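# Put the block onto the white tray's floor

## Task

Set the block down so it rests on the bottom of the white tray; which face ends up underneath does not matter.

## Robot and tools

Robot: one UR7e-type arm, tilted on its mount. On its flange sits a V bracket holding two parallel grippers. Gripper 1's fingers point along the hand's +z and close along x. Gripper 2's fingers point along -x and close along z. Its pad centre sits 223 mm along -x and 223 mm along -z from end_effector_position, at the same y, and its pads sit 25 mm wider than gripper 1's. Fingertips stick out 17.5 mm past each pad centre. A block beside gripper 1 juts 93 mm toward -y. Every pose you command belongs to gripper 1: end_effector_position is the point between its pads, and turns happen about that point. When one gripper points down, the other is level and swings round with any turn, so it can strike the table, objects or the arm.

Frames: the scene frame has its origin on the table top under the base, +z up, +y to the left when looking along +x. The arm's base sits at (0, 0, +0.067) m and is tilted. In base coordinates, up is (-0.134, -0.456, +0.880). Every hand pose, velocity, target and camera pose in results is in the base frame. Offsets are along the base frame's axes, and turns pivot at the Hand target's position. The printed position can be off by a few cm, more at long reach.

A row is 12 numbers, each in [-1, 1], in this order: dx, dy, dz, rx, ry, rz, position_1, position_2, force_limit_1, force_limit_2, speed_1, speed_2. The first six are one offset from the Hand target, not an absolute pose. dx, dy and dz are translation, where 1.0 equals 0.6 m. rx, ry and rz form a single rotation vector, where 1.0 equals 180 degrees. If the translation's length is over 1.0 it may be scaled back along its direction. The last six numbers are absolute tool settings.
- position: +1 is open (50 mm for gripper 1, 75 mm for gripper 2). Gripper 1's pads meet near -0.65. Send -1 to grip.
- force_limit: -1 is about 20 N, 0 about 102 N, +1 about 185 N.
- speed: -1 is 20 mm/s, 0 is 85 mm/s, +1 is 150 mm/s.
All six start at +1. To keep the tool unchanged, repeat the values you last sent, because 0 is itself a command.

Tools:
- execute_actions(actions, cameras): actions is a list of actions. Each action is a list of up to 15 rows, one per 1/30 s step. A short action keeps its last row for the remaining steps. Every row in an action is measured from the Hand target at that action's start, so sending the same offset twice moves the hand twice. An empty list returns the state plus all images. cameras takes names from cam_high, cam_low and cam_wrist, or ["all"], or []. An unknown name makes the call invalid.
- move(target, speed, blend, stop_force, zero, blocking, cameras): a straight path toward target. target is one 12-number row, or a list of up to 15 rows. Each row is an offset from the present Hand target, and in a list all rows count from that same start. speed is in m/s, from 0.002 to 3.6, default 0.25; rotation is capped at twice that value in rad/s. blend is a corner radius in m for lists; 0 stops at each point. stop_force is in N, from 3 to 120, and ends the path when the wrist feels that much push against the motion. zero=true re-zeroes the sensor first. blocking=false cannot be combined with stop_force. The result ends with a move: line, for example done (within 3 mm and 2 degrees), off_target, moving, held or fault, and it lists any limits that acted. Neither word proves there was no contact. Do not route paths close to the base, because the shoulder posture may flip.
- wait(seconds 0 to 10), stop(), zero_wrist_force(), zoom_image(camera, region [x0,y0,x1,y1] px, max 504x504, newest images only), read_manual(section "licences").
- finished_scene(scene): takes the current scene's number and ends the scene for good. Make no further call in that reply.

Results: end_effector_position (m) and end_effector_quat_wxyz; velocities, which are dropped when Joint velocities read "within noise"; the Hand target, which is the last commanded pose after clipping; Tool commands; Joint positions and Joint torques; Wrist force and Wrist torque in the hand's own axes, plus the peak since the last reading; and position_measured and object_status, with gripper 1's value first. Width in mm is about (250 - position_measured) x 0.202, plus 25 mm for gripper 2. object_status codes: 0 moving, 2 closed onto something (a good grip), 3 reached its target or pads met, 1 blocked while opening. Gripper 2 cannot hold anything 23 mm wide or less. Orientation commands are clipped to 32 degrees from the measured orientation at each step, so large turns need several actions. If the hand stops short of the Hand target, send the missing distance as a new offset.

Avoid: drops, releasing objects that are still moving, slams and hard pushes. The arm is stiff, so even a small overshoot into a firm surface can trigger a fault. About 150 N of external force, or torque at a joint's load limit (wrist joints 26.6 N m, the others 142), causes a 10 s stop. Motors heat up when holding loads or staying stretched out, and at 85 °C the brakes lock. Anything that falls off the table, or is left off it, fails the task. Objects can be bumped by outside pushes now and then. Approach slowly, grip with -1 and check for status 2, lower gently into the tray, open the gripper, and lift clear before finishing.

Each tool is called after "Emit:" by a JSON object that holds its "op" and its "data".

## Session

Emit:
{"op": "execute_actions", "data": {"actions": []}}

Scene clock: 0.00 s.
end_effector_position=(+0.5192, +0.3209, +0.3150) position_measured=(+3, +3) object_status=(+3, +3) end_effector_quat_wxyz=(-0.514, +0.297, +0.794, +0.129)
Joint positions: [0.088 -0.975 0.953 -1.238 -1.421 -0.836]
Joint velocities: within noise
Joint torques (N m): no reading
Wrist force (N): no reading
Wrist torque (N m): no reading
Wrist force, peak (N): no reading
Hand target: +0.5192, +0.3209, +0.3150; -0.514, +0.297, +0.794, +0.129
Tool commands: gripper/position_1=+1.0 gripper/position_2=+1.0 gripper/force_limit_1=+1.0 gripper/force_limit_2=+1.0 gripper/speed_1=+1.0 gripper/speed_2=+1.0

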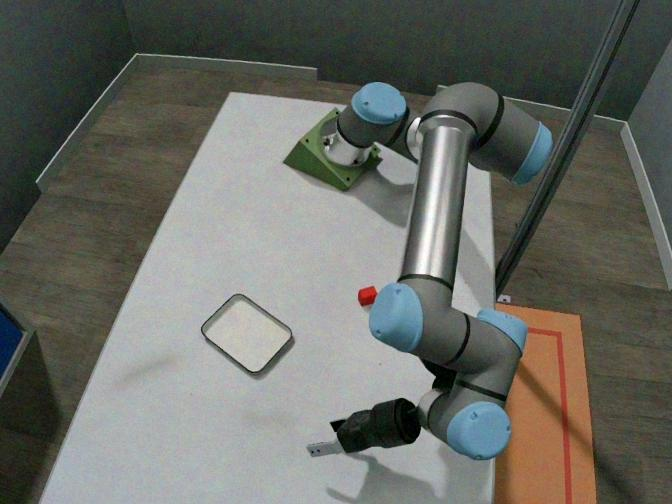

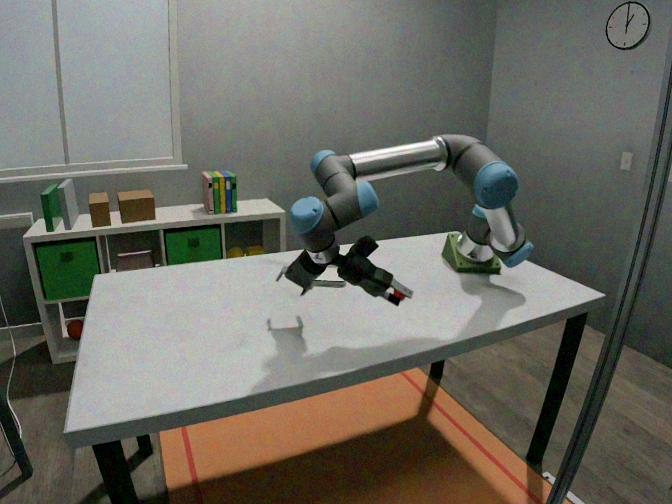

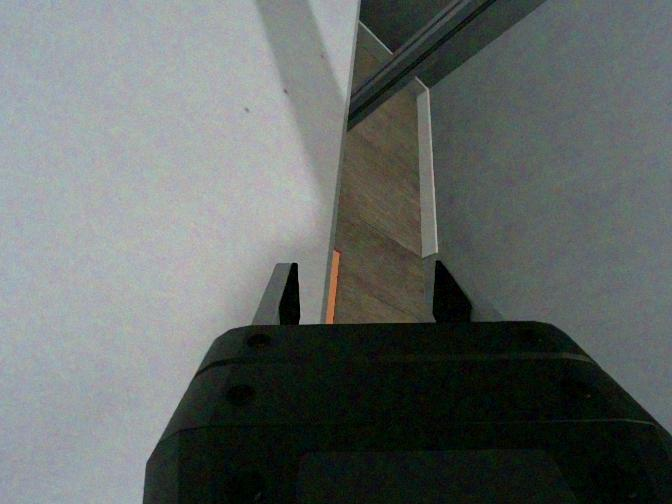

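Emit:
{"op": "move", "data": {"target": [-0.3333,-0.6872,-0.0438,-0.0954,-0.2711,-0.155,1,1,-0.5,1,1,1], "speed": 0.5, "cameras": ["all"]}}

Scene clock: 20.00 s.
end_effector_position=(+0.3192, -0.0914, +0.2887) position_measured=(+3, +3) object_status=(+3, +3) end_effector_quat_wxyz=(-0.052, +0.465, +0.851, +0.240)
Joint positions: [-1.07 -2.083 2.139 -2.098 -1.238 -1.412]
Joint torques (N m): [-19.32 -1.9 -19.86 -4.63 1.03 -2.98]
Wrist force (N): [0.5 5.8 2.1]
Wrist torque (N m): [0.77 -0.56 -0.24]
Wrist force, peak (N): [0.3 5.8 2.5]
Hand target: +0.3192, -0.0915, +0.2887; -0.052, +0.465, +0.851, +0.240
Off the commanded pose: 0.000 m, 0 deg.
move: done

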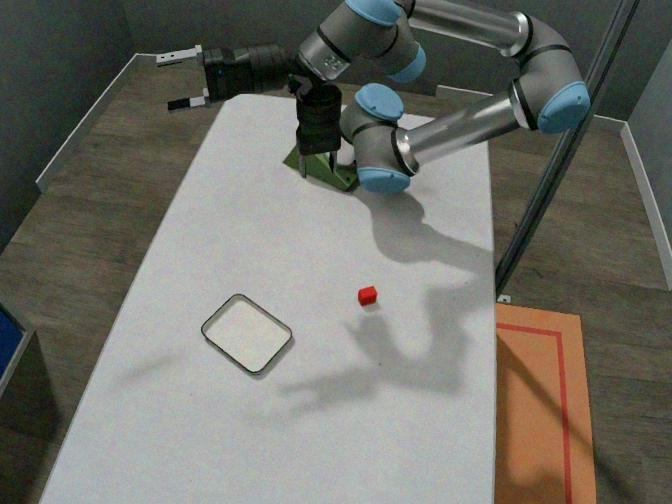

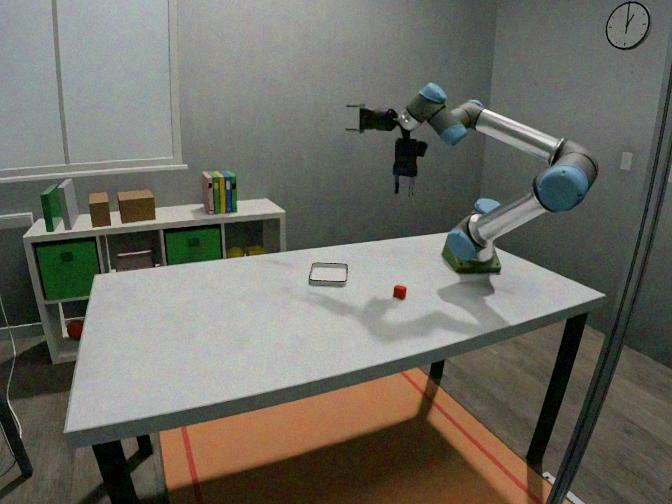

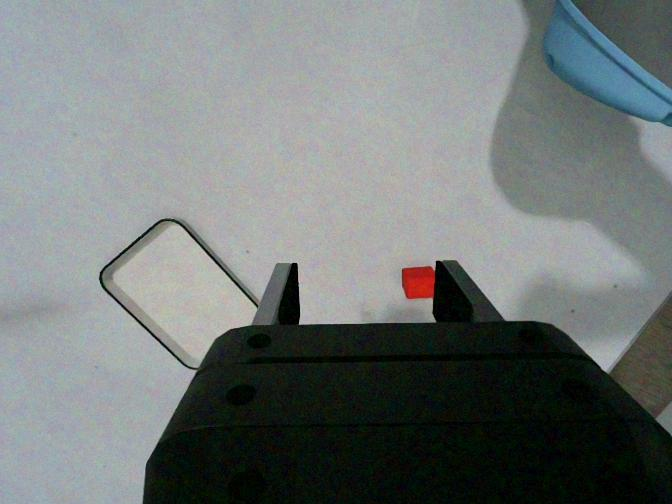

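Emit:
{"op": "move", "data": {"target": [0.0138,0.2682,-0.1807,0,0,0,1,1,-0.5,1,1,1], "speed": 0.4, "cameras": ["cam_wrist"]}}

Scene clock: 24.30 s.
end_effector_position=(+0.3274, +0.0694, +0.1803) position_measured=(+3, +3) object_status=(+3, +3) end_effector_quat_wxyz=(-0.052, +0.465, +0.851, +0.240)
Joint positions: [-0.602 -2.169 2.477 -2.441 -1.472 -0.996]
Joint torques (N m): [5.22 8.97 -36.87 -6.94 -3.41 3.13]
Wrist force (N): [0.6 5.2 2.1]
Wrist torque (N m): [0.70 -0.62 -0.22]
Wrist force, peak (N): [1.9 5.5 4.9]
Hand target: +0.3275, +0.0695, +0.1803; -0.052, +0.465, +0.851, +0.240
Off the commanded pose: 0.000 m, 0 deg.
move: done
Images, in order (width x height): cam_wrist 672x504.

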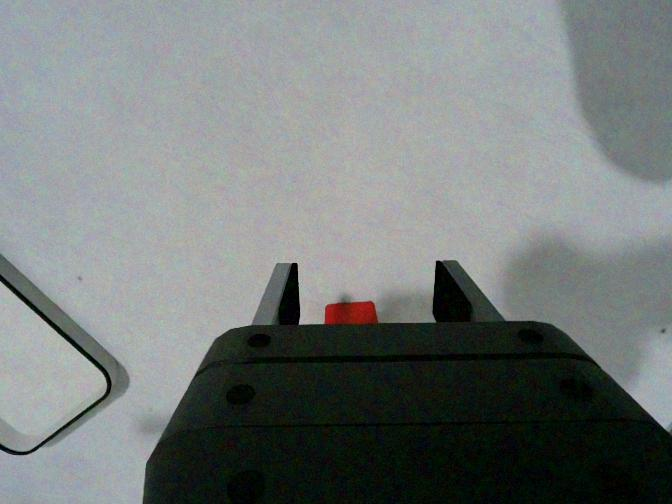

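Emit:
{"op": "move", "data": {"target": [0.0793,0.0433,0.0345,0,0,0,1,1,-0.5,1,1,1], "speed": 0.3, "cameras": ["cam_wrist"]}}

Emit:
{"op": "zoom_image", "data": {"camera": "cam_wrist", "region": [240, 180, 480, 360]}}

Scene clock: 32.47 s.
end_effector_position=(+0.3750, +0.0954, +0.2010) position_measured=(+3, +3) object_status=(+3, +3) end_effector_quat_wxyz=(-0.052, +0.465, +0.851, +0.240)
Joint positions: [-0.415 -2.009 2.354 -2.485 -1.572 -0.838]
Joint torques (N m): [4.66 0.03 -38.88 -6.76 -4.22 2.93]
Wrist force (N): [0.8 4.9 1.8]
Wrist torque (N m): [0.65 -0.63 -0.25]
Wrist force, peak (N): [0.9 7.1 2.4]
Hand target: +0.3751, +0.0954, +0.2010; -0.052, +0.465, +0.851, +0.240
Off the commanded pose: 0.000 m, 0 deg.
move: done
Images, in order (width x height): cam_wrist 672x504.

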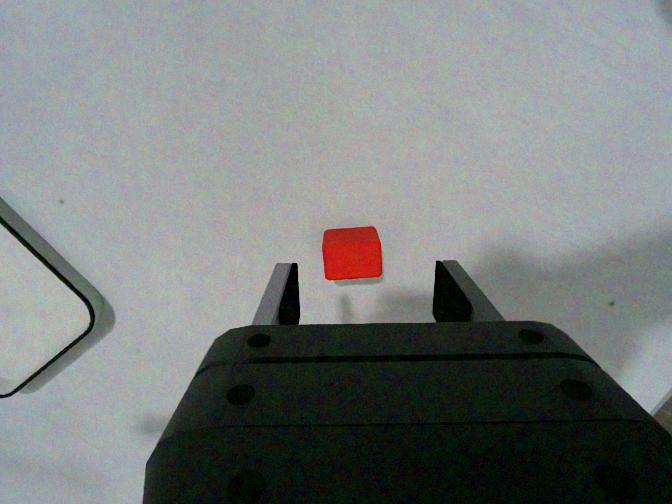

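Scaled by 2.100 from the camera's 672x504 image, which has a finer 960x720 frame.

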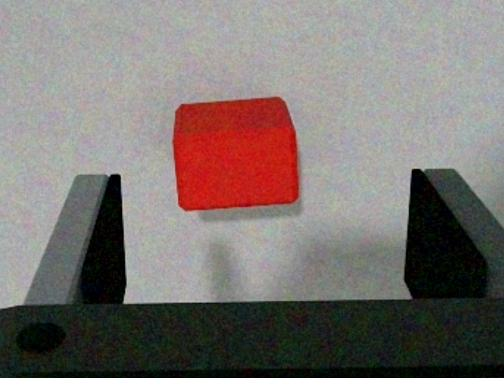

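Emit:
{"op": "move", "data": {"target": [[0.0617,0.0602,-0.0999,-0.0034,-0.0114,0.022,1,1,-0.5,1,1,1]], "speed": 0.3, "cameras": ["cam_wrist","cam_low"]}}

Scene clock: 37.87 s.
end_effector_position=(+0.4120, +0.1315, +0.1411) position_measured=(+3, +3) object_status=(+3, +3) end_effector_quat_wxyz=(-0.043, +0.431, +0.868, +0.242)
Joint positions: [-0.267 -1.781 2.401 -2.796 -1.614 -0.772]
Joint torques (N m): [0.33 -10.19 -33.8 -6.93 -4.46 2.7]
Wrist force (N): [0.4 5.8 2.1]
Wrist torque (N m): [0.80 -0.59 -0.26]
Wrist force, peak (N): [0.0 6.8 2.8]
Hand target: +0.4121, +0.1316, +0.1411; -0.042, +0.431, +0.868, +0.242
Off the commanded pose: 0.000 m, 0 deg.
move: done
Images, in order (width x height): cam_low 672x504, cam_wrist 672x504.

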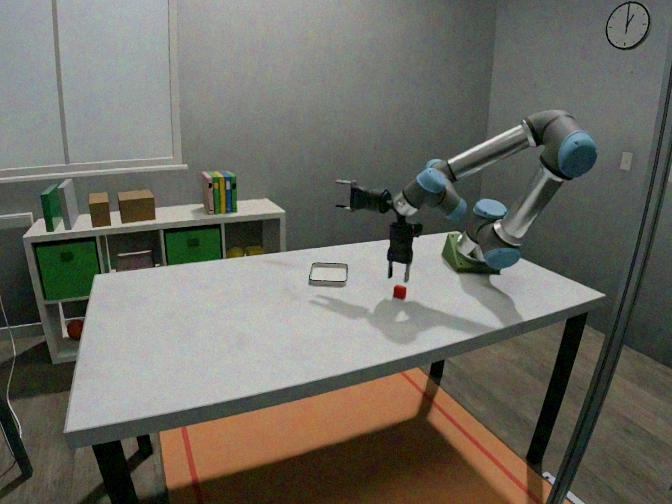

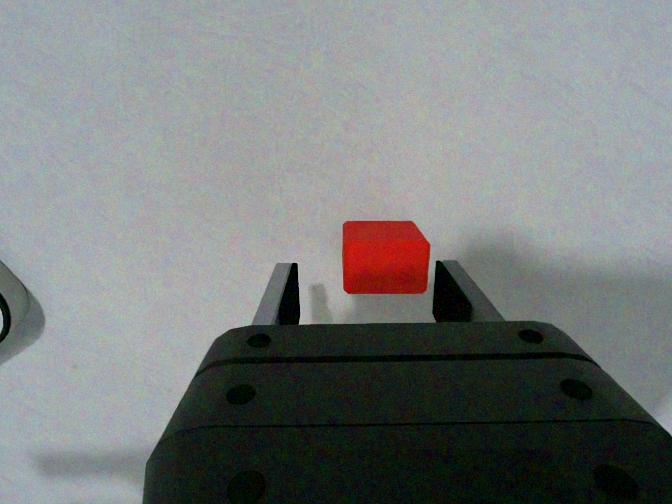

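Emit:
{"op": "move", "data": {"target": [[-0.0035,0.0217,0.0107,0,0,0,1,1,-0.5,1,1,1],[0.0081,0.0612,-0.0655,0,0,0,1,1,-0.5,1,1,1]], "speed": [0.15,0.06], "stop_force": 12, "cameras": ["cam_wrist"]}}

Scene clock: 45.80 s.
end_effector_position=(+0.4169, +0.1683, +0.1018) position_measured=(+3, +3) object_status=(+3, +3) end_effector_quat_wxyz=(-0.042, +0.431, +0.868, +0.242)
Joint positions: [-0.151 -1.659 2.434 -2.944 -1.68 -0.676]
Joint torques (N m): [0.06 -14.03 -10.86 -6.64 -4.51 2.58]
Wrist force (N): [0.7 5.6 2.0]
Wrist torque (N m): [0.77 -0.67 -0.21]
Wrist force, peak (N): [0.9 6.7 0.9]
Hand target: +0.4169, +0.1683, +0.1018; -0.042, +0.431, +0.868, +0.242
Off the commanded pose: 0.000 m, 0 deg.
move: done
Images, in order (width x height): cam_wrist 672x504.

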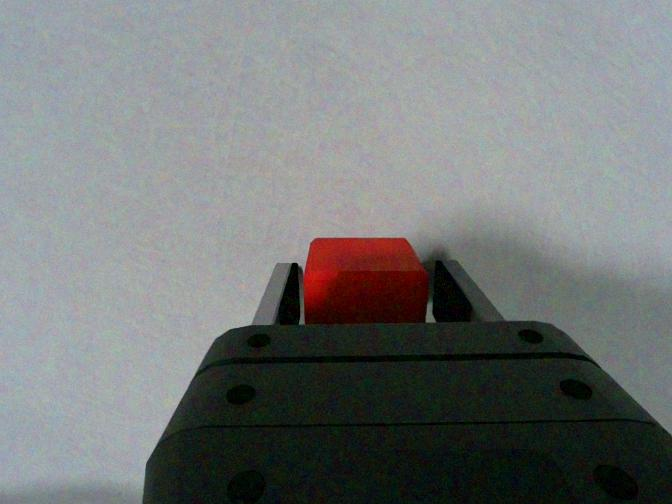

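Emit:
{"op": "execute_actions", "data": {"actions": [[[0,0,0,0,0,0,-1,1,-0.5,1,-0.2,1]]]}}

Emit:
{"op": "move", "data": {"target": [[-0.029,-0.0988,0.1906,0,0,0,-1,1,-0.5,1,-0.2,1],[0.1283,-0.5157,0.029,0,0,0,-1,1,-0.5,1,-0.2,1]], "speed": [0.2,0.35], "blend": [0.04,0], "cameras": ["all"]}}

Scene clock: 48.37 s.
end_effector_position=(+0.4169, +0.1683, +0.1018) position_measured=(+74, +3) object_status=(+2, +3) end_effector_quat_wxyz=(-0.042, +0.431, +0.868, +0.242)
Joint positions: [-0.151 -1.659 2.434 -2.944 -1.68 -0.676]
Joint torques (N m): [-0.64 -14.55 -12.19 -6.14 -4.17 2.54]
Wrist force (N): [0.4 5.7 2.3]
Wrist torque (N m): [0.79 -0.59 -0.21]
Wrist force, peak (N): [0.8 5.9 2.4]
Hand target: +0.4169, +0.1683, +0.1018; -0.042, +0.431, +0.868, +0.242
Off the commanded pose: 0.000 m, 0 deg.

Scene clock: 50.70 s.
end_effector_position=(+0.4938, -0.1411, +0.1192) position_measured=(+74, +3) object_status=(+2, +3) end_effector_quat_wxyz=(-0.042, +0.431, +0.868, +0.242)
Joint positions: [-0.78 -1.405 2.096 -2.823 -1.327 -1.201]
Joint torques (N m): [-25.48 -17.18 -36.55 -7.12 0.29 -2.9]
Wrist force (N): [0.0 5.5 2.3]
Wrist torque (N m): [0.70 -0.49 -0.23]
Wrist force, peak (N): [3.2 7.5 0.4]
Hand target: +0.4939, -0.1411, +0.1192; -0.042, +0.431, +0.868, +0.242
Off the commanded pose: 0.000 m, 0 deg.
move: done

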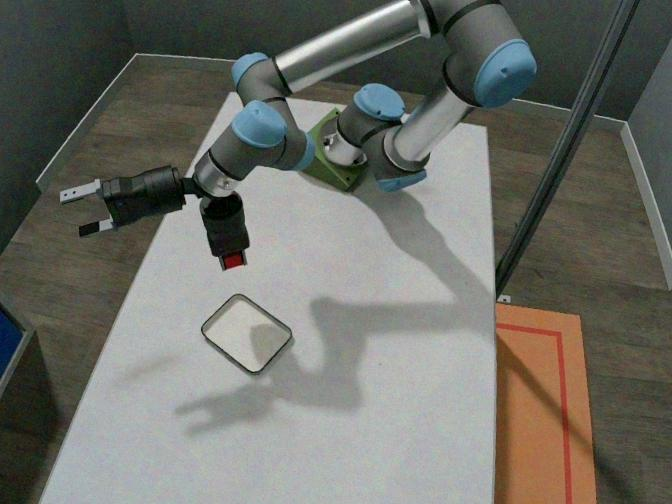

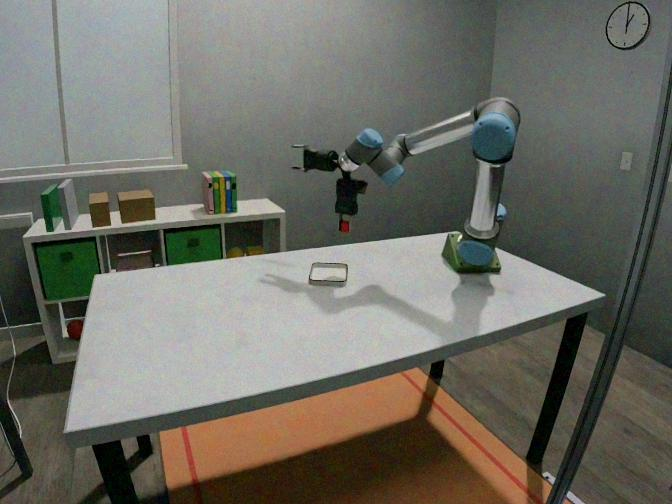

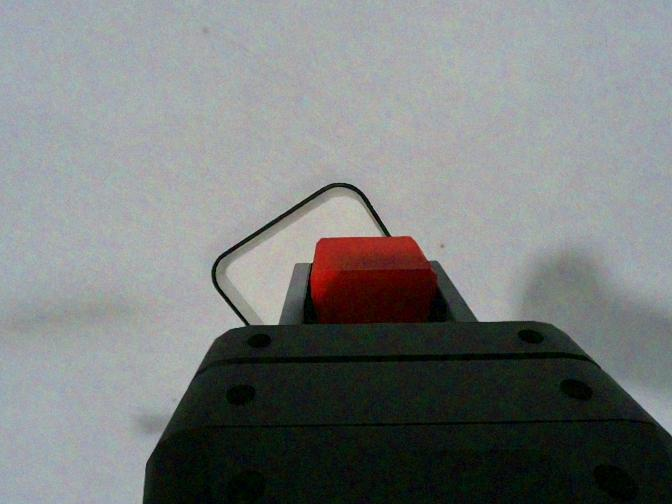

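Emit:
{"op": "move", "data": {"target": [[0.1277,0.0893,-0.0102,0,0,0,-1,1,-0.5,1,-0.2,1],[0.1455,0.1502,-0.1275,0,0,0,-1,1,-0.5,1,-0.2,1]], "speed": [0.25,0.15], "blend": [0.02,0]}}

Emit:
{"op": "move", "data": {"target": [0.0062,0.0213,-0.0410,0,0,0,-1,1,-0.5,1,-0.2,1], "speed": 0.025, "stop_force": 6, "cameras": ["all"]}}

Scene clock: 57.43 s.
end_effector_position=(+0.5811, -0.0511, +0.0428) position_measured=(+74, +3) object_status=(+2, +3) end_effector_quat_wxyz=(-0.043, +0.431, +0.868, +0.242)
Joint positions: [-0.521 -1.157 2.025 -3.038 -1.47 -0.981]
Joint torques (N m): [-12.29 -29.61 -22.15 -6.4 -4.11 2.38]
Wrist force (N): [0.4 5.5 1.8]
Wrist torque (N m): [0.76 -0.60 -0.26]
Wrist force, peak (N): [0.4 9.1 1.3]
Hand target: +0.5812, -0.0510, +0.0427; -0.042, +0.431, +0.868, +0.242
Off the commanded pose: 0.000 m, 0 deg.
move: done

Scene clock: 59.83 s.
end_effector_position=(+0.5842, -0.0404, +0.0223) position_measured=(+74, +3) object_status=(+2, +3) end_effector_quat_wxyz=(-0.043, +0.431, +0.868, +0.242)
Joint positions: [-0.5 -1.114 2.035 -3.093 -1.482 -0.963]
Joint torques (N m): [-30.48 -45.6 -27.97 -3.63 0.01 -2.67]
Wrist force (N): [-2.5 5.7 -2.5]
Wrist torque (N m): [0.82 -0.65 -0.29]
Wrist force, peak (N): [24.3 -6.3 -61.9]
Hand target: +0.5842, -0.0404, +0.0223; -0.043, +0.431, +0.868, +0.242 (not the last commanded pose)
Off the commanded pose: 0.005 m, 0 deg.
move: contact

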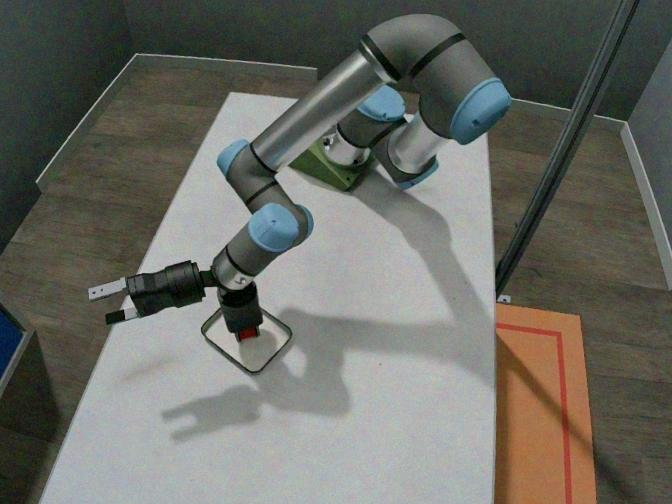

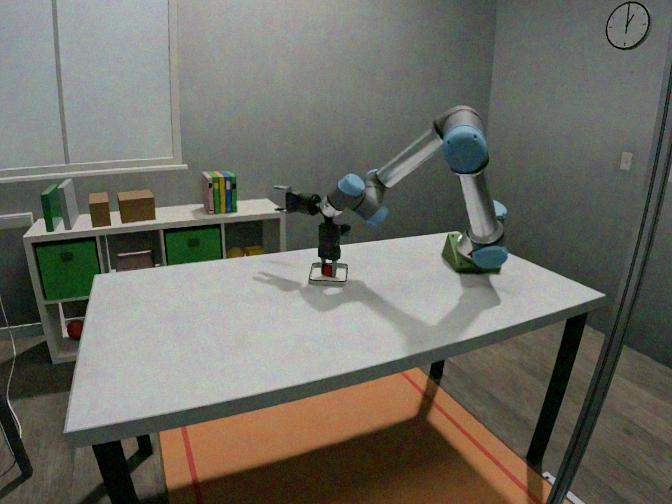

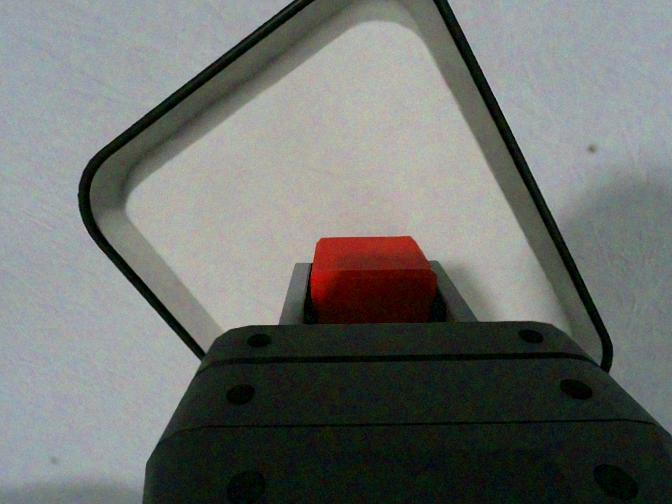

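Emit:
{"op": "execute_actions", "data": {"actions": [[[0,0,0,0,0,0,1,1,-0.5,1,-0.5,1]]]}}

Emit:
{"op": "move", "data": {"target": [-0.0335,-0.114,0.22,0,0,0,1,1,-0.5,1,-0.5,1], "speed": 0.2, "cameras": ["all"]}}

Scene clock: 61.37 s.
end_effector_position=(+0.5842, -0.0404, +0.0223) position_measured=(+3, +3) object_status=(+3, +3) end_effector_quat_wxyz=(-0.043, +0.431, +0.868, +0.242)
Joint positions: [-0.5 -1.114 2.035 -3.093 -1.482 -0.963]
Joint torques (N m): [-30.58 -46.45 -27.29 -6.59 -1.75 -2.41]
Wrist force (N): [0.3 5.6 2.1]
Wrist torque (N m): [0.78 -0.56 -0.28]
Wrist force, peak (N): [-2.6 5.8 -3.4]
Hand target: +0.5842, -0.0404, +0.0223; -0.043, +0.431, +0.868, +0.242
Off the commanded pose: 0.000 m, 0 deg.

Scene clock: 62.87 s.
end_effector_position=(+0.5642, -0.1088, +0.1542) position_measured=(+3, +3) object_status=(+3, +3) end_effector_quat_wxyz=(-0.043, +0.431, +0.868, +0.242)
Joint positions: [-0.635 -1.344 1.914 -2.728 -1.407 -1.076]
Joint torques (N m): [-30.42 -42.52 -34.73 -4.94 -0.03 -2.95]
Wrist force (N): [0.1 5.7 2.5]
Wrist torque (N m): [0.72 -0.52 -0.24]
Wrist force, peak (N): [0.2 5.8 4.8]
Hand target: +0.5641, -0.1088, +0.1543; -0.043, +0.431, +0.868, +0.242
Off the commanded pose: 0.000 m, 0 deg.
move: done

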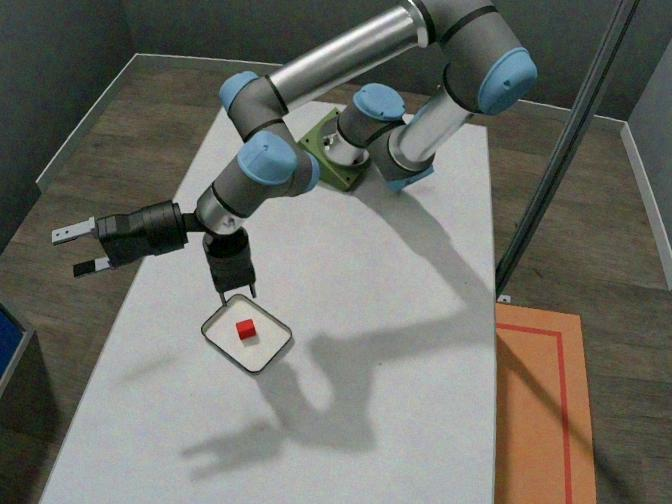

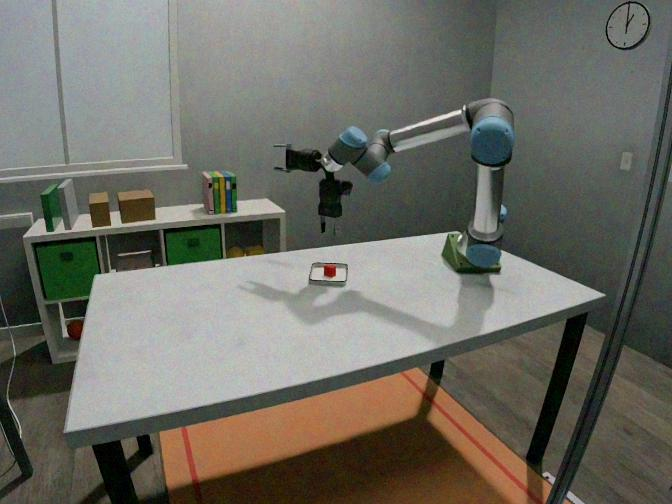

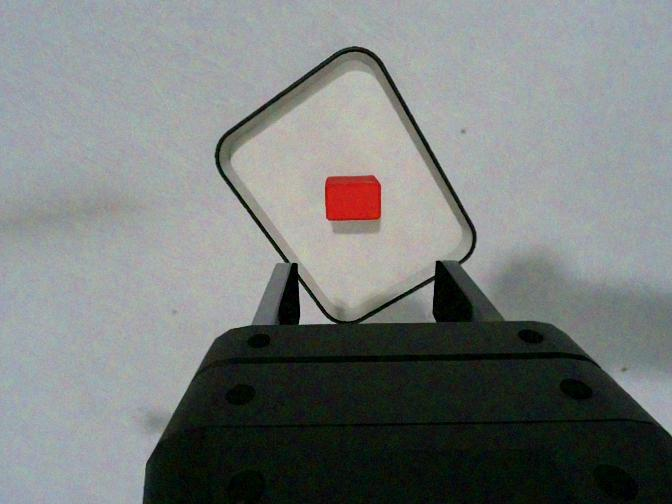

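Emit:
{"op": "finished_scene", "data": {"scene": 1}}

The scene is finished: the task was done.


## Next scene

The same job, from a new start.

Emit:
{"op": "execute_actions", "data": {"actions": []}}

Scene clock: 0.00 s.
end_effector_position=(+0.4925, -0.3496, -0.0526) position_measured=(+3, +3) object_status=(+3, +3) end_effector_quat_wxyz=(-0.013, +0.922, -0.246, -0.300)
Joint positions: [-0.718 -0.381 0.578 -0.389 -1.825 1.648]
Joint velocities: within noise
Joint torques (N m): no reading
Wrist force (N): no reading
Wrist torque (N m): no reading
Wrist force, peak (N): no reading
Hand target: +0.4925, -0.3496, -0.0526; -0.013, +0.922, -0.246, -0.300
Tool commands: gripper/position_1=+1.0 gripper/position_2=+1.0 gripper/force_limit_1=+1.0 gripper/force_limit_2=+1.0 gripper/speed_1=+1.0 gripper/speed_2=+1.0

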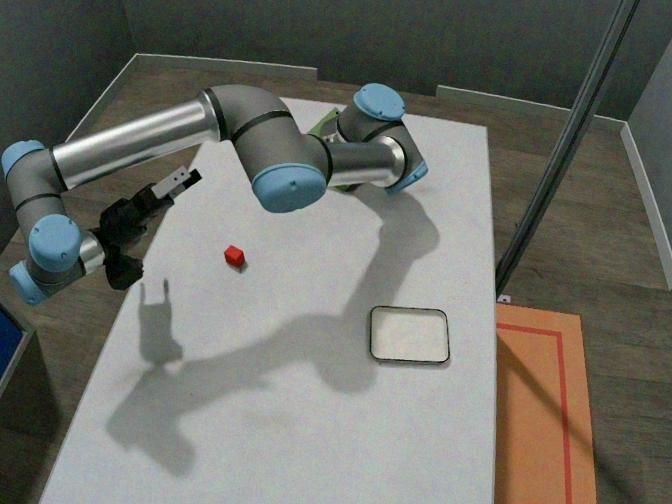

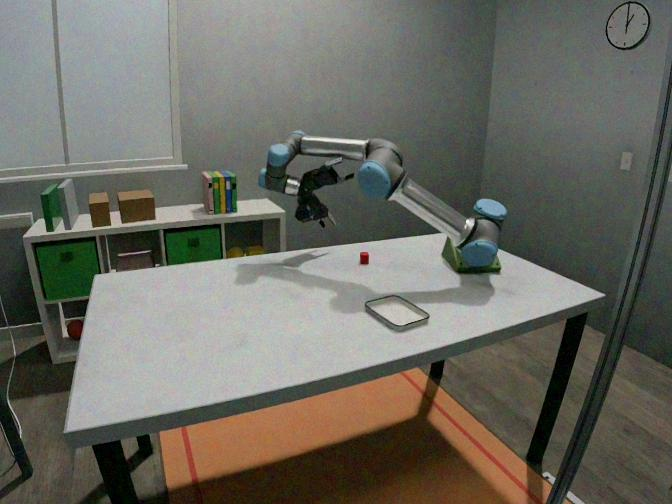

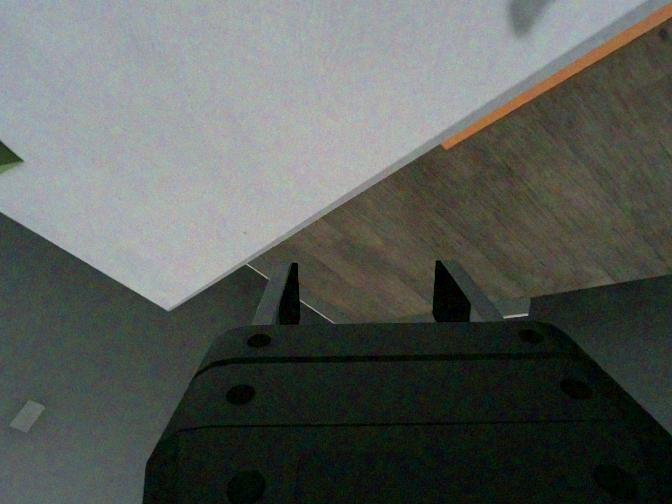

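Emit:
{"op": "move", "data": {"target": [-0.1954,0.4665,0.6018,0.1921,-0.3498,0.5183,1,1,-0.5,1,1,1], "speed": 0.5, "cameras": ["all"]}}

Scene clock: 15.60 s.
end_effector_position=(+0.4913, -0.3459, -0.0472) position_measured=(+3, +3) object_status=(+3, +3) end_effector_quat_wxyz=(-0.015, +0.927, -0.233, -0.295)
Joint positions: [-0.713 -0.413 0.623 -0.412 -1.841 1.627]
Joint torques (N m): [-43.73 -56.25 -28.69 3.94 -0.83 2.7]
Wrist force (N): [-0.1 0.3 0.0]
Wrist torque (N m): [0.07 0.01 -0.02]
Wrist force, peak (N): [-11.7 1.7 -10.0]
Hand target: +0.4913, -0.3459, -0.0472; -0.015, +0.927, -0.233, -0.295 (not the last commanded pose)
Off the commanded pose: 0.465 m, 116 deg.
move: held (a check stopped the path); limits=held
pose unreachable: on one or more control steps of this call, first in action 0 (counted from 0), an arm could not follow its commanded pose, so it was not sent that pose on those steps. It may still have moved: this result reports where it is.
cause: moving toward the commanded pose would bring two parts of the arm too close to each other (its gripper and another part of the arm, with joints 4 (wrist 1) to 6 (wrist 3) between them, 28 mm apart when it was first held).

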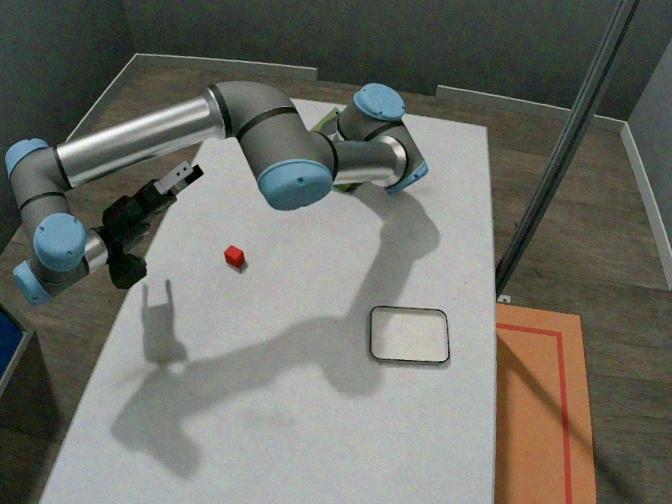

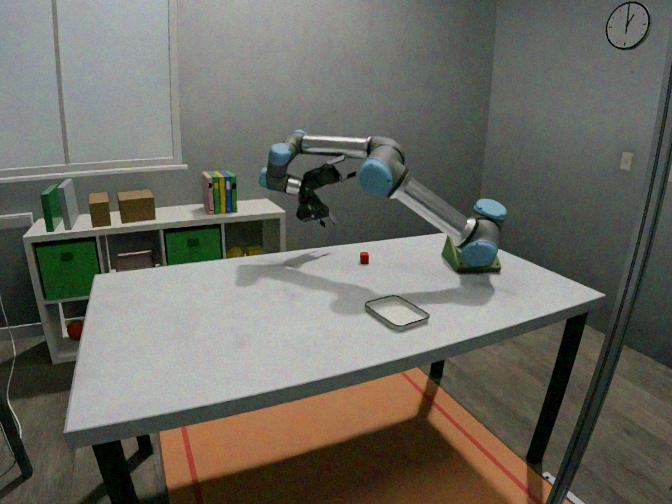

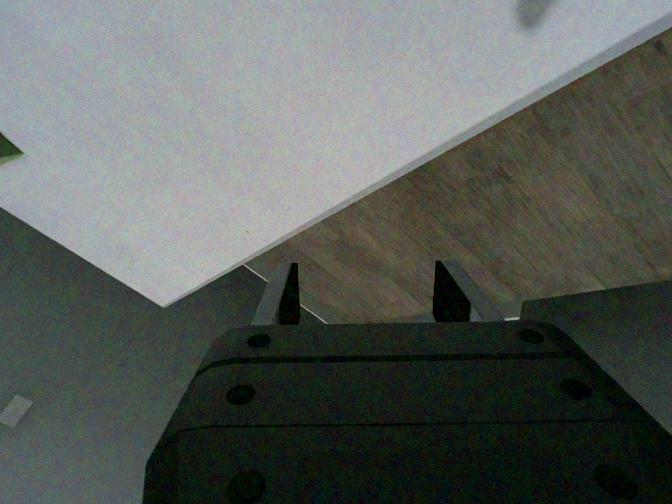

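Emit:
{"op": "move", "data": {"target": [0.0365,0.0253,0.3407,-0.1302,-0.3478,-0.2001,1,1,-0.5,1,1,1], "speed": 0.5}}

Emit:
{"op": "move", "data": {"target": [-0.2298,0.436,0.2518,-0.1457,-0.0349,0.7297,1,1,-0.5,1,1,1], "speed": 0.6, "cameras": ["all"]}}

Scene clock: 89.57 s.
end_effector_position=(+0.5132, -0.3307, +0.1572) position_measured=(+3, +3) object_status=(+3, +3) end_effector_quat_wxyz=(-0.040, +0.815, -0.502, +0.286)
Joint positions: [-0.953 -1.516 1.876 -1.62 -1.208 1.519]
Joint torques (N m): [-28.45 -27.84 -21.97 -5.97 1.17 2.68]
Wrist force (N): [-3.4 -3.3 -2.2]
Wrist torque (N m): [-0.34 1.32 0.15]
Wrist force, peak (N): [-4.3 -2.9 -3.6]
Hand target: +0.5132, -0.3307, +0.1572; -0.040, +0.815, -0.502, +0.286
Off the commanded pose: 0.000 m, 0 deg.
move: done

Scene clock: 92.43 s.
end_effector_position=(+0.3753, -0.0692, +0.3082) position_measured=(+3, +3) object_status=(+3, +3) end_effector_quat_wxyz=(-0.149, +0.766, +0.592, +0.201)
Joint positions: [-0.761 -1.889 1.878 -1.707 -1.81 -0.521]
Joint torques (N m): [-0.37 -13.26 -20.31 -6.66 -1.09 -2.62]
Wrist force (N): [-1.6 -4.2 -1.7]
Wrist torque (N m): [-0.62 0.52 0.13]
Wrist force, peak (N): [-2.9 -4.5 -1.5]
Hand target: +0.3753, -0.0691, +0.3083; -0.149, +0.766, +0.593, +0.201
Off the commanded pose: 0.000 m, 0 deg.
move: done

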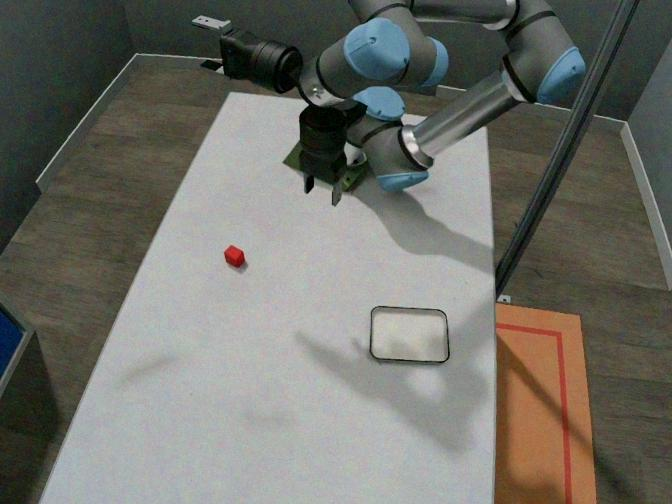

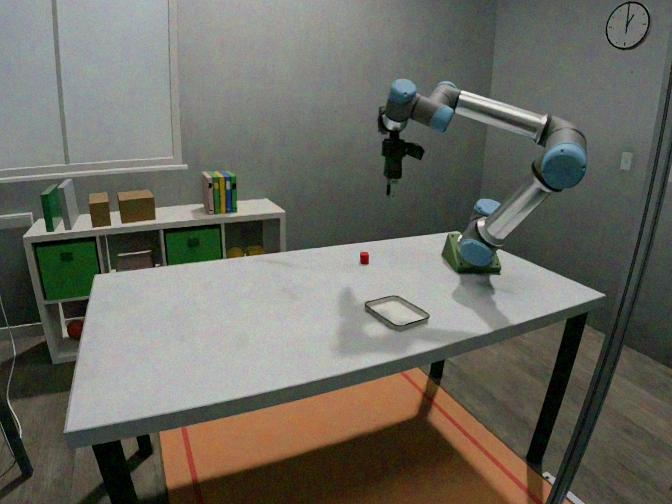

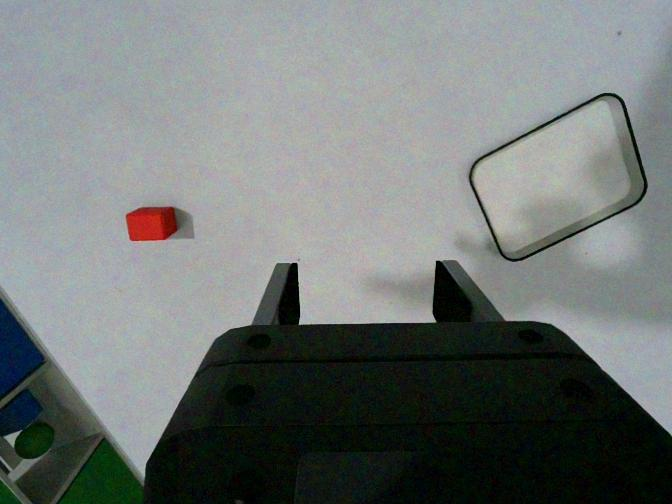

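Emit:
{"op": "zoom_image", "data": {"camera": "cam_wrist", "region": [100, 180, 220, 270]}}

Scaled by 4.200 from the camera's 672x504 image, which has a finer 960x720 frame.

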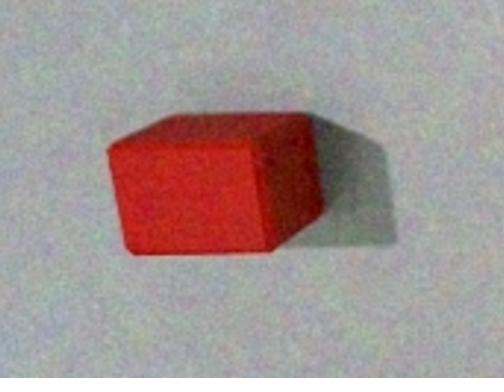

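Emit:
{"op": "move", "data": {"target": [0.059,-0.1485,-0.5037,-0.0019,-0.0063,0.0122,1,1,-0.5,1,-0.2,1], "speed": 0.4, "cameras": ["cam_wrist"]}}

Emit:
{"op": "zoom_image", "data": {"camera": "cam_wrist", "region": [240, 180, 480, 360]}}

Scene clock: 100.20 s.
end_effector_position=(+0.4106, -0.1582, +0.0061) position_measured=(+3, +3) object_status=(+3, +3) end_effector_quat_wxyz=(-0.145, +0.753, +0.609, +0.204)
Joint positions: [-0.855 -1.339 2.262 -2.688 -1.778 -0.653]
Joint torques (N m): [-7.31 -17.55 -31.05 -6.83 -1.03 -2.81]
Wrist force (N): [-1.9 -3.9 -1.5]
Wrist torque (N m): [-0.59 0.53 0.18]
Wrist force, peak (N): [1.4 -4.7 -4.9]
Hand target: +0.4107, -0.1582, +0.0060; -0.145, +0.753, +0.609, +0.204
Off the commanded pose: 0.000 m, 0 deg.
move: done
Images, in order (width x height): cam_wrist 672x504.

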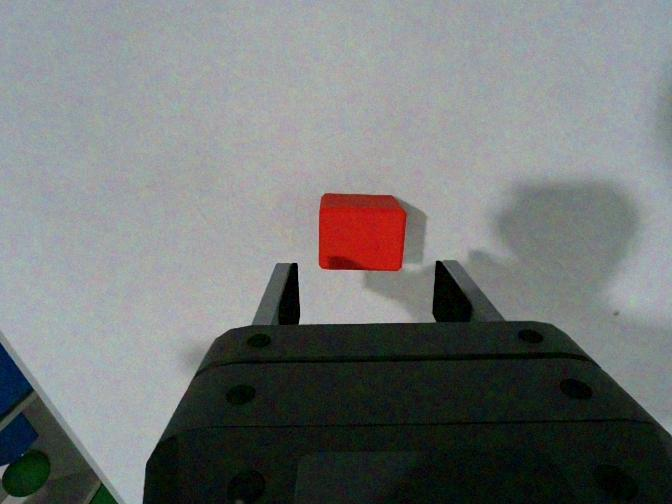

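Scaled by 2.100 from the camera's 672x504 image, which has a finer 960x720 frame.

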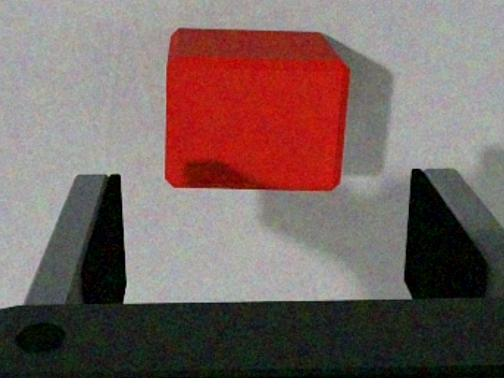

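Emit:
{"op": "move", "data": {"target": [0.012,0.0545,-0.0932,0,0,0,1,1,-0.5,1,-0.2,1], "speed": 0.08, "stop_force": 12}}

Emit:
{"op": "execute_actions", "data": {"actions": [[[0,0,0,0,0,0,-1,1,-0.5,1,-0.2,1]]], "cameras": ["cam_wrist"]}}

Scene clock: 108.00 s.
end_effector_position=(+0.4179, -0.1255, -0.0499) position_measured=(+3, +3) object_status=(+3, +3) end_effector_quat_wxyz=(-0.145, +0.753, +0.609, +0.204)
Joint positions: [-0.791 -1.211 2.322 -2.863 -1.79 -0.588]
Joint torques (N m): [-8.58 -19.24 -13.08 -7.02 -4.79 2.81]
Wrist force (N): [-1.6 -3.2 -1.2]
Wrist torque (N m): [-0.38 0.46 0.03]
Wrist force, peak (N): [-2.0 -3.7 -3.1]
Hand target: +0.4179, -0.1255, -0.0499; -0.145, +0.753, +0.609, +0.204
Off the commanded pose: 0.000 m, 0 deg.
move: done

Scene clock: 108.70 s.
end_effector_position=(+0.4179, -0.1255, -0.0499) position_measured=(+62, +3) object_status=(+2, +3) end_effector_quat_wxyz=(-0.145, +0.753, +0.609, +0.204)
Joint positions: [-0.791 -1.211 2.322 -2.863 -1.79 -0.588]
Joint torques (N m): [-8.37 -21.31 -12.62 -6.56 -4.24 2.65]
Wrist force (N): [-1.3 -3.5 -2.1]
Wrist torque (N m): [-0.37 0.43 0.03]
Wrist force, peak (N): [-1.4 -3.7 -2.4]
Hand target: +0.4179, -0.1255, -0.0499; -0.145, +0.753, +0.609, +0.204
Off the commanded pose: 0.000 m, 0 deg.
Images, in order (width x height): cam_wrist 672x504.

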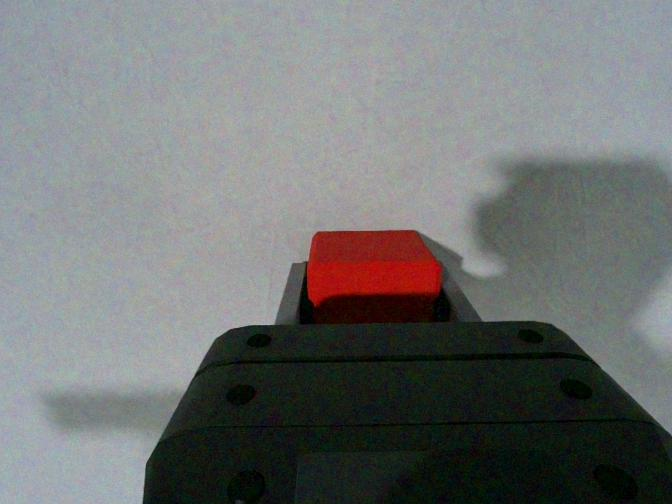

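Emit:
{"op": "move", "data": {"target": [[-0.0223,-0.076,0.1466,0,0,0,-1,1,-0.5,1,-0.2,1],[0.0888,0.5483,0.4872,0,0,0,-1,1,-0.5,1,-0.2,1],[0.1045,0.6015,0.3845,0,0,0,-1,1,-0.5,1,-0.2,1]], "speed": [0.25,0.4,0.2], "blend": [0.03,0.03,0], "cameras": ["cam_high","cam_wrist"]}}

Scene clock: 112.63 s.
end_effector_position=(+0.4805, +0.2353, +0.1809) position_measured=(+62, +3) object_status=(+2, +3) end_effector_quat_wxyz=(-0.145, +0.753, +0.609, +0.204)
Joint positions: [0.047 -1.595 1.921 -1.85 -1.85 0.276]
Joint torques (N m): [-1.31 -26.25 -32.67 -4.71 -5.21 2.99]
Wrist force (N): [-1.5 -3.4 -1.7]
Wrist torque (N m): [-0.38 0.46 0.06]
Wrist force, peak (N): [-6.9 -4.1 -4.8]
Hand target: +0.4806, +0.2354, +0.1808; -0.145, +0.753, +0.609, +0.204
Off the commanded pose: 0.000 m, 0 deg.
move: done
Images, in order (width x height): cam_high 672x504, cam_wrist 672x504.

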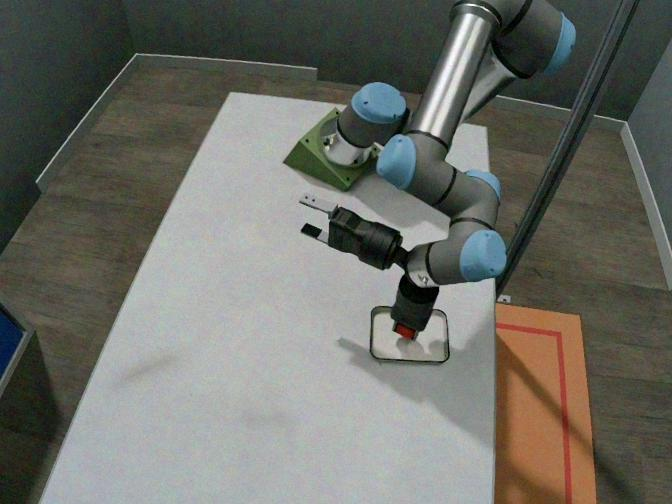

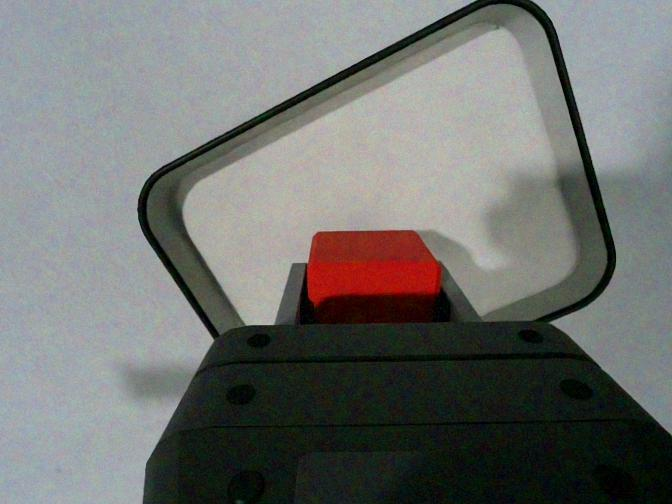

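Emit:
{"op": "move", "data": {"target": [0.0059,0.0202,-0.039,0,0,0,-1,1,-0.5,1,-0.2,1], "speed": 0.025, "stop_force": 6}}

Emit:
{"op": "execute_actions", "data": {"actions": [[[0,0,0,0,0,0,1,1,-0.5,1,-0.5,1]]]}}

Emit:
{"op": "move", "data": {"target": [-0.0268,-0.0912,0.176,0,0,0,1,1,-0.5,1,-0.5,1], "speed": 0.25, "cameras": ["cam_high","cam_wrist"]}}

Scene clock: 116.73 s.
end_effector_position=(+0.4842, +0.2475, +0.1574) position_measured=(+62, +3) object_status=(+2, +3) end_effector_quat_wxyz=(-0.145, +0.753, +0.609, +0.204)
Joint positions: [0.073 -1.557 1.945 -1.905 -1.849 0.302]
Joint torques (N m): [-1.06 -27.57 -14.82 -4.39 -1.41 2.82]
Wrist force (N): [-1.1 -3.8 -1.7]
Wrist torque (N m): [-0.47 0.39 0.10]
Wrist force, peak (N): [-1.3 -4.1 -1.9]
Hand target: +0.4842, +0.2475, +0.1574; -0.145, +0.753, +0.609, +0.204
Off the commanded pose: 0.000 m, 0 deg.
move: done

Scene clock: 117.43 s.
end_effector_position=(+0.4842, +0.2475, +0.1574) position_measured=(+3, +3) object_status=(+3, +3) end_effector_quat_wxyz=(-0.145, +0.753, +0.609, +0.204)
Joint positions: [0.073 -1.557 1.945 -1.905 -1.849 0.302]
Joint torques (N m): [-1.14 -27.5 -14.1 -4.36 -1.52 2.63]
Wrist force (N): [-1.0 -3.9 -2.1]
Wrist torque (N m): [-0.50 0.36 0.10]
Wrist force, peak (N): [-1.3 -4.0 -2.0]
Hand target: +0.4842, +0.2475, +0.1574; -0.145, +0.753, +0.609, +0.204
Off the commanded pose: 0.000 m, 0 deg.

Scene clock: 118.70 s.
end_effector_position=(+0.4681, +0.1929, +0.2629) position_measured=(+3, +3) object_status=(+3, +3) end_effector_quat_wxyz=(-0.145, +0.753, +0.609, +0.204)
Joint positions: [-0.048 -1.698 1.807 -1.662 -1.853 0.177]
Joint torques (N m): [-22.22 -37.4 -32.53 -1.85 -5.1 -2.72]
Wrist force (N): [-1.6 -3.5 -2.0]
Wrist torque (N m): [-0.52 0.45 0.13]
Wrist force, peak (N): [-1.5 -3.5 -4.9]
Hand target: +0.4681, +0.1928, +0.2630; -0.145, +0.753, +0.609, +0.204
Off the commanded pose: 0.000 m, 0 deg.
move: done
Images, in order (width x height): cam_high 672x504, cam_wrist 672x504.

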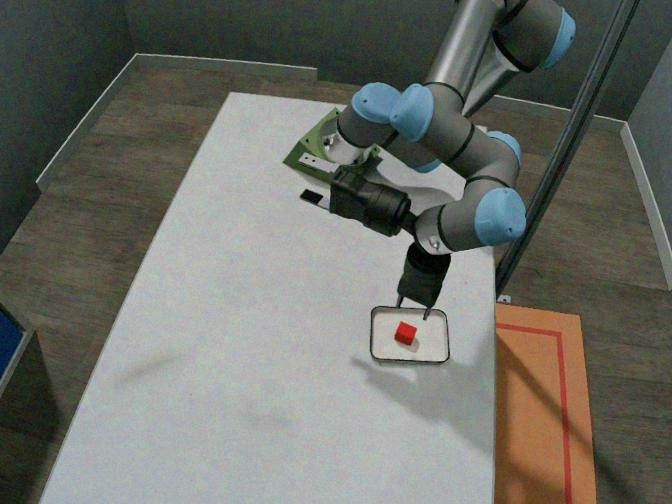

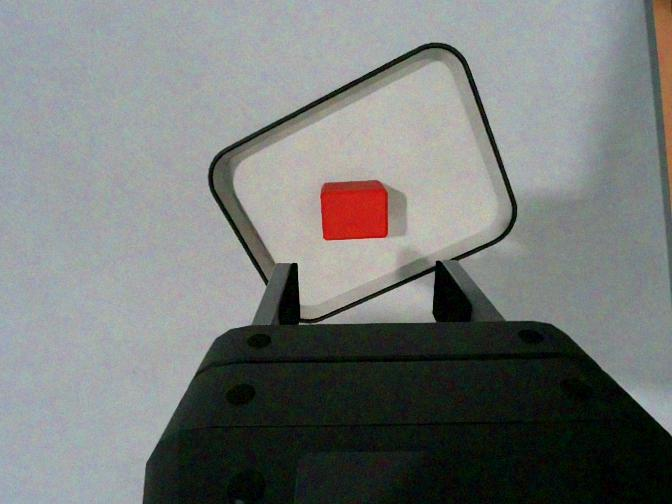

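Emit:
{"op": "finished_scene", "data": {"scene": 2}}

The scene is finished: the task was done.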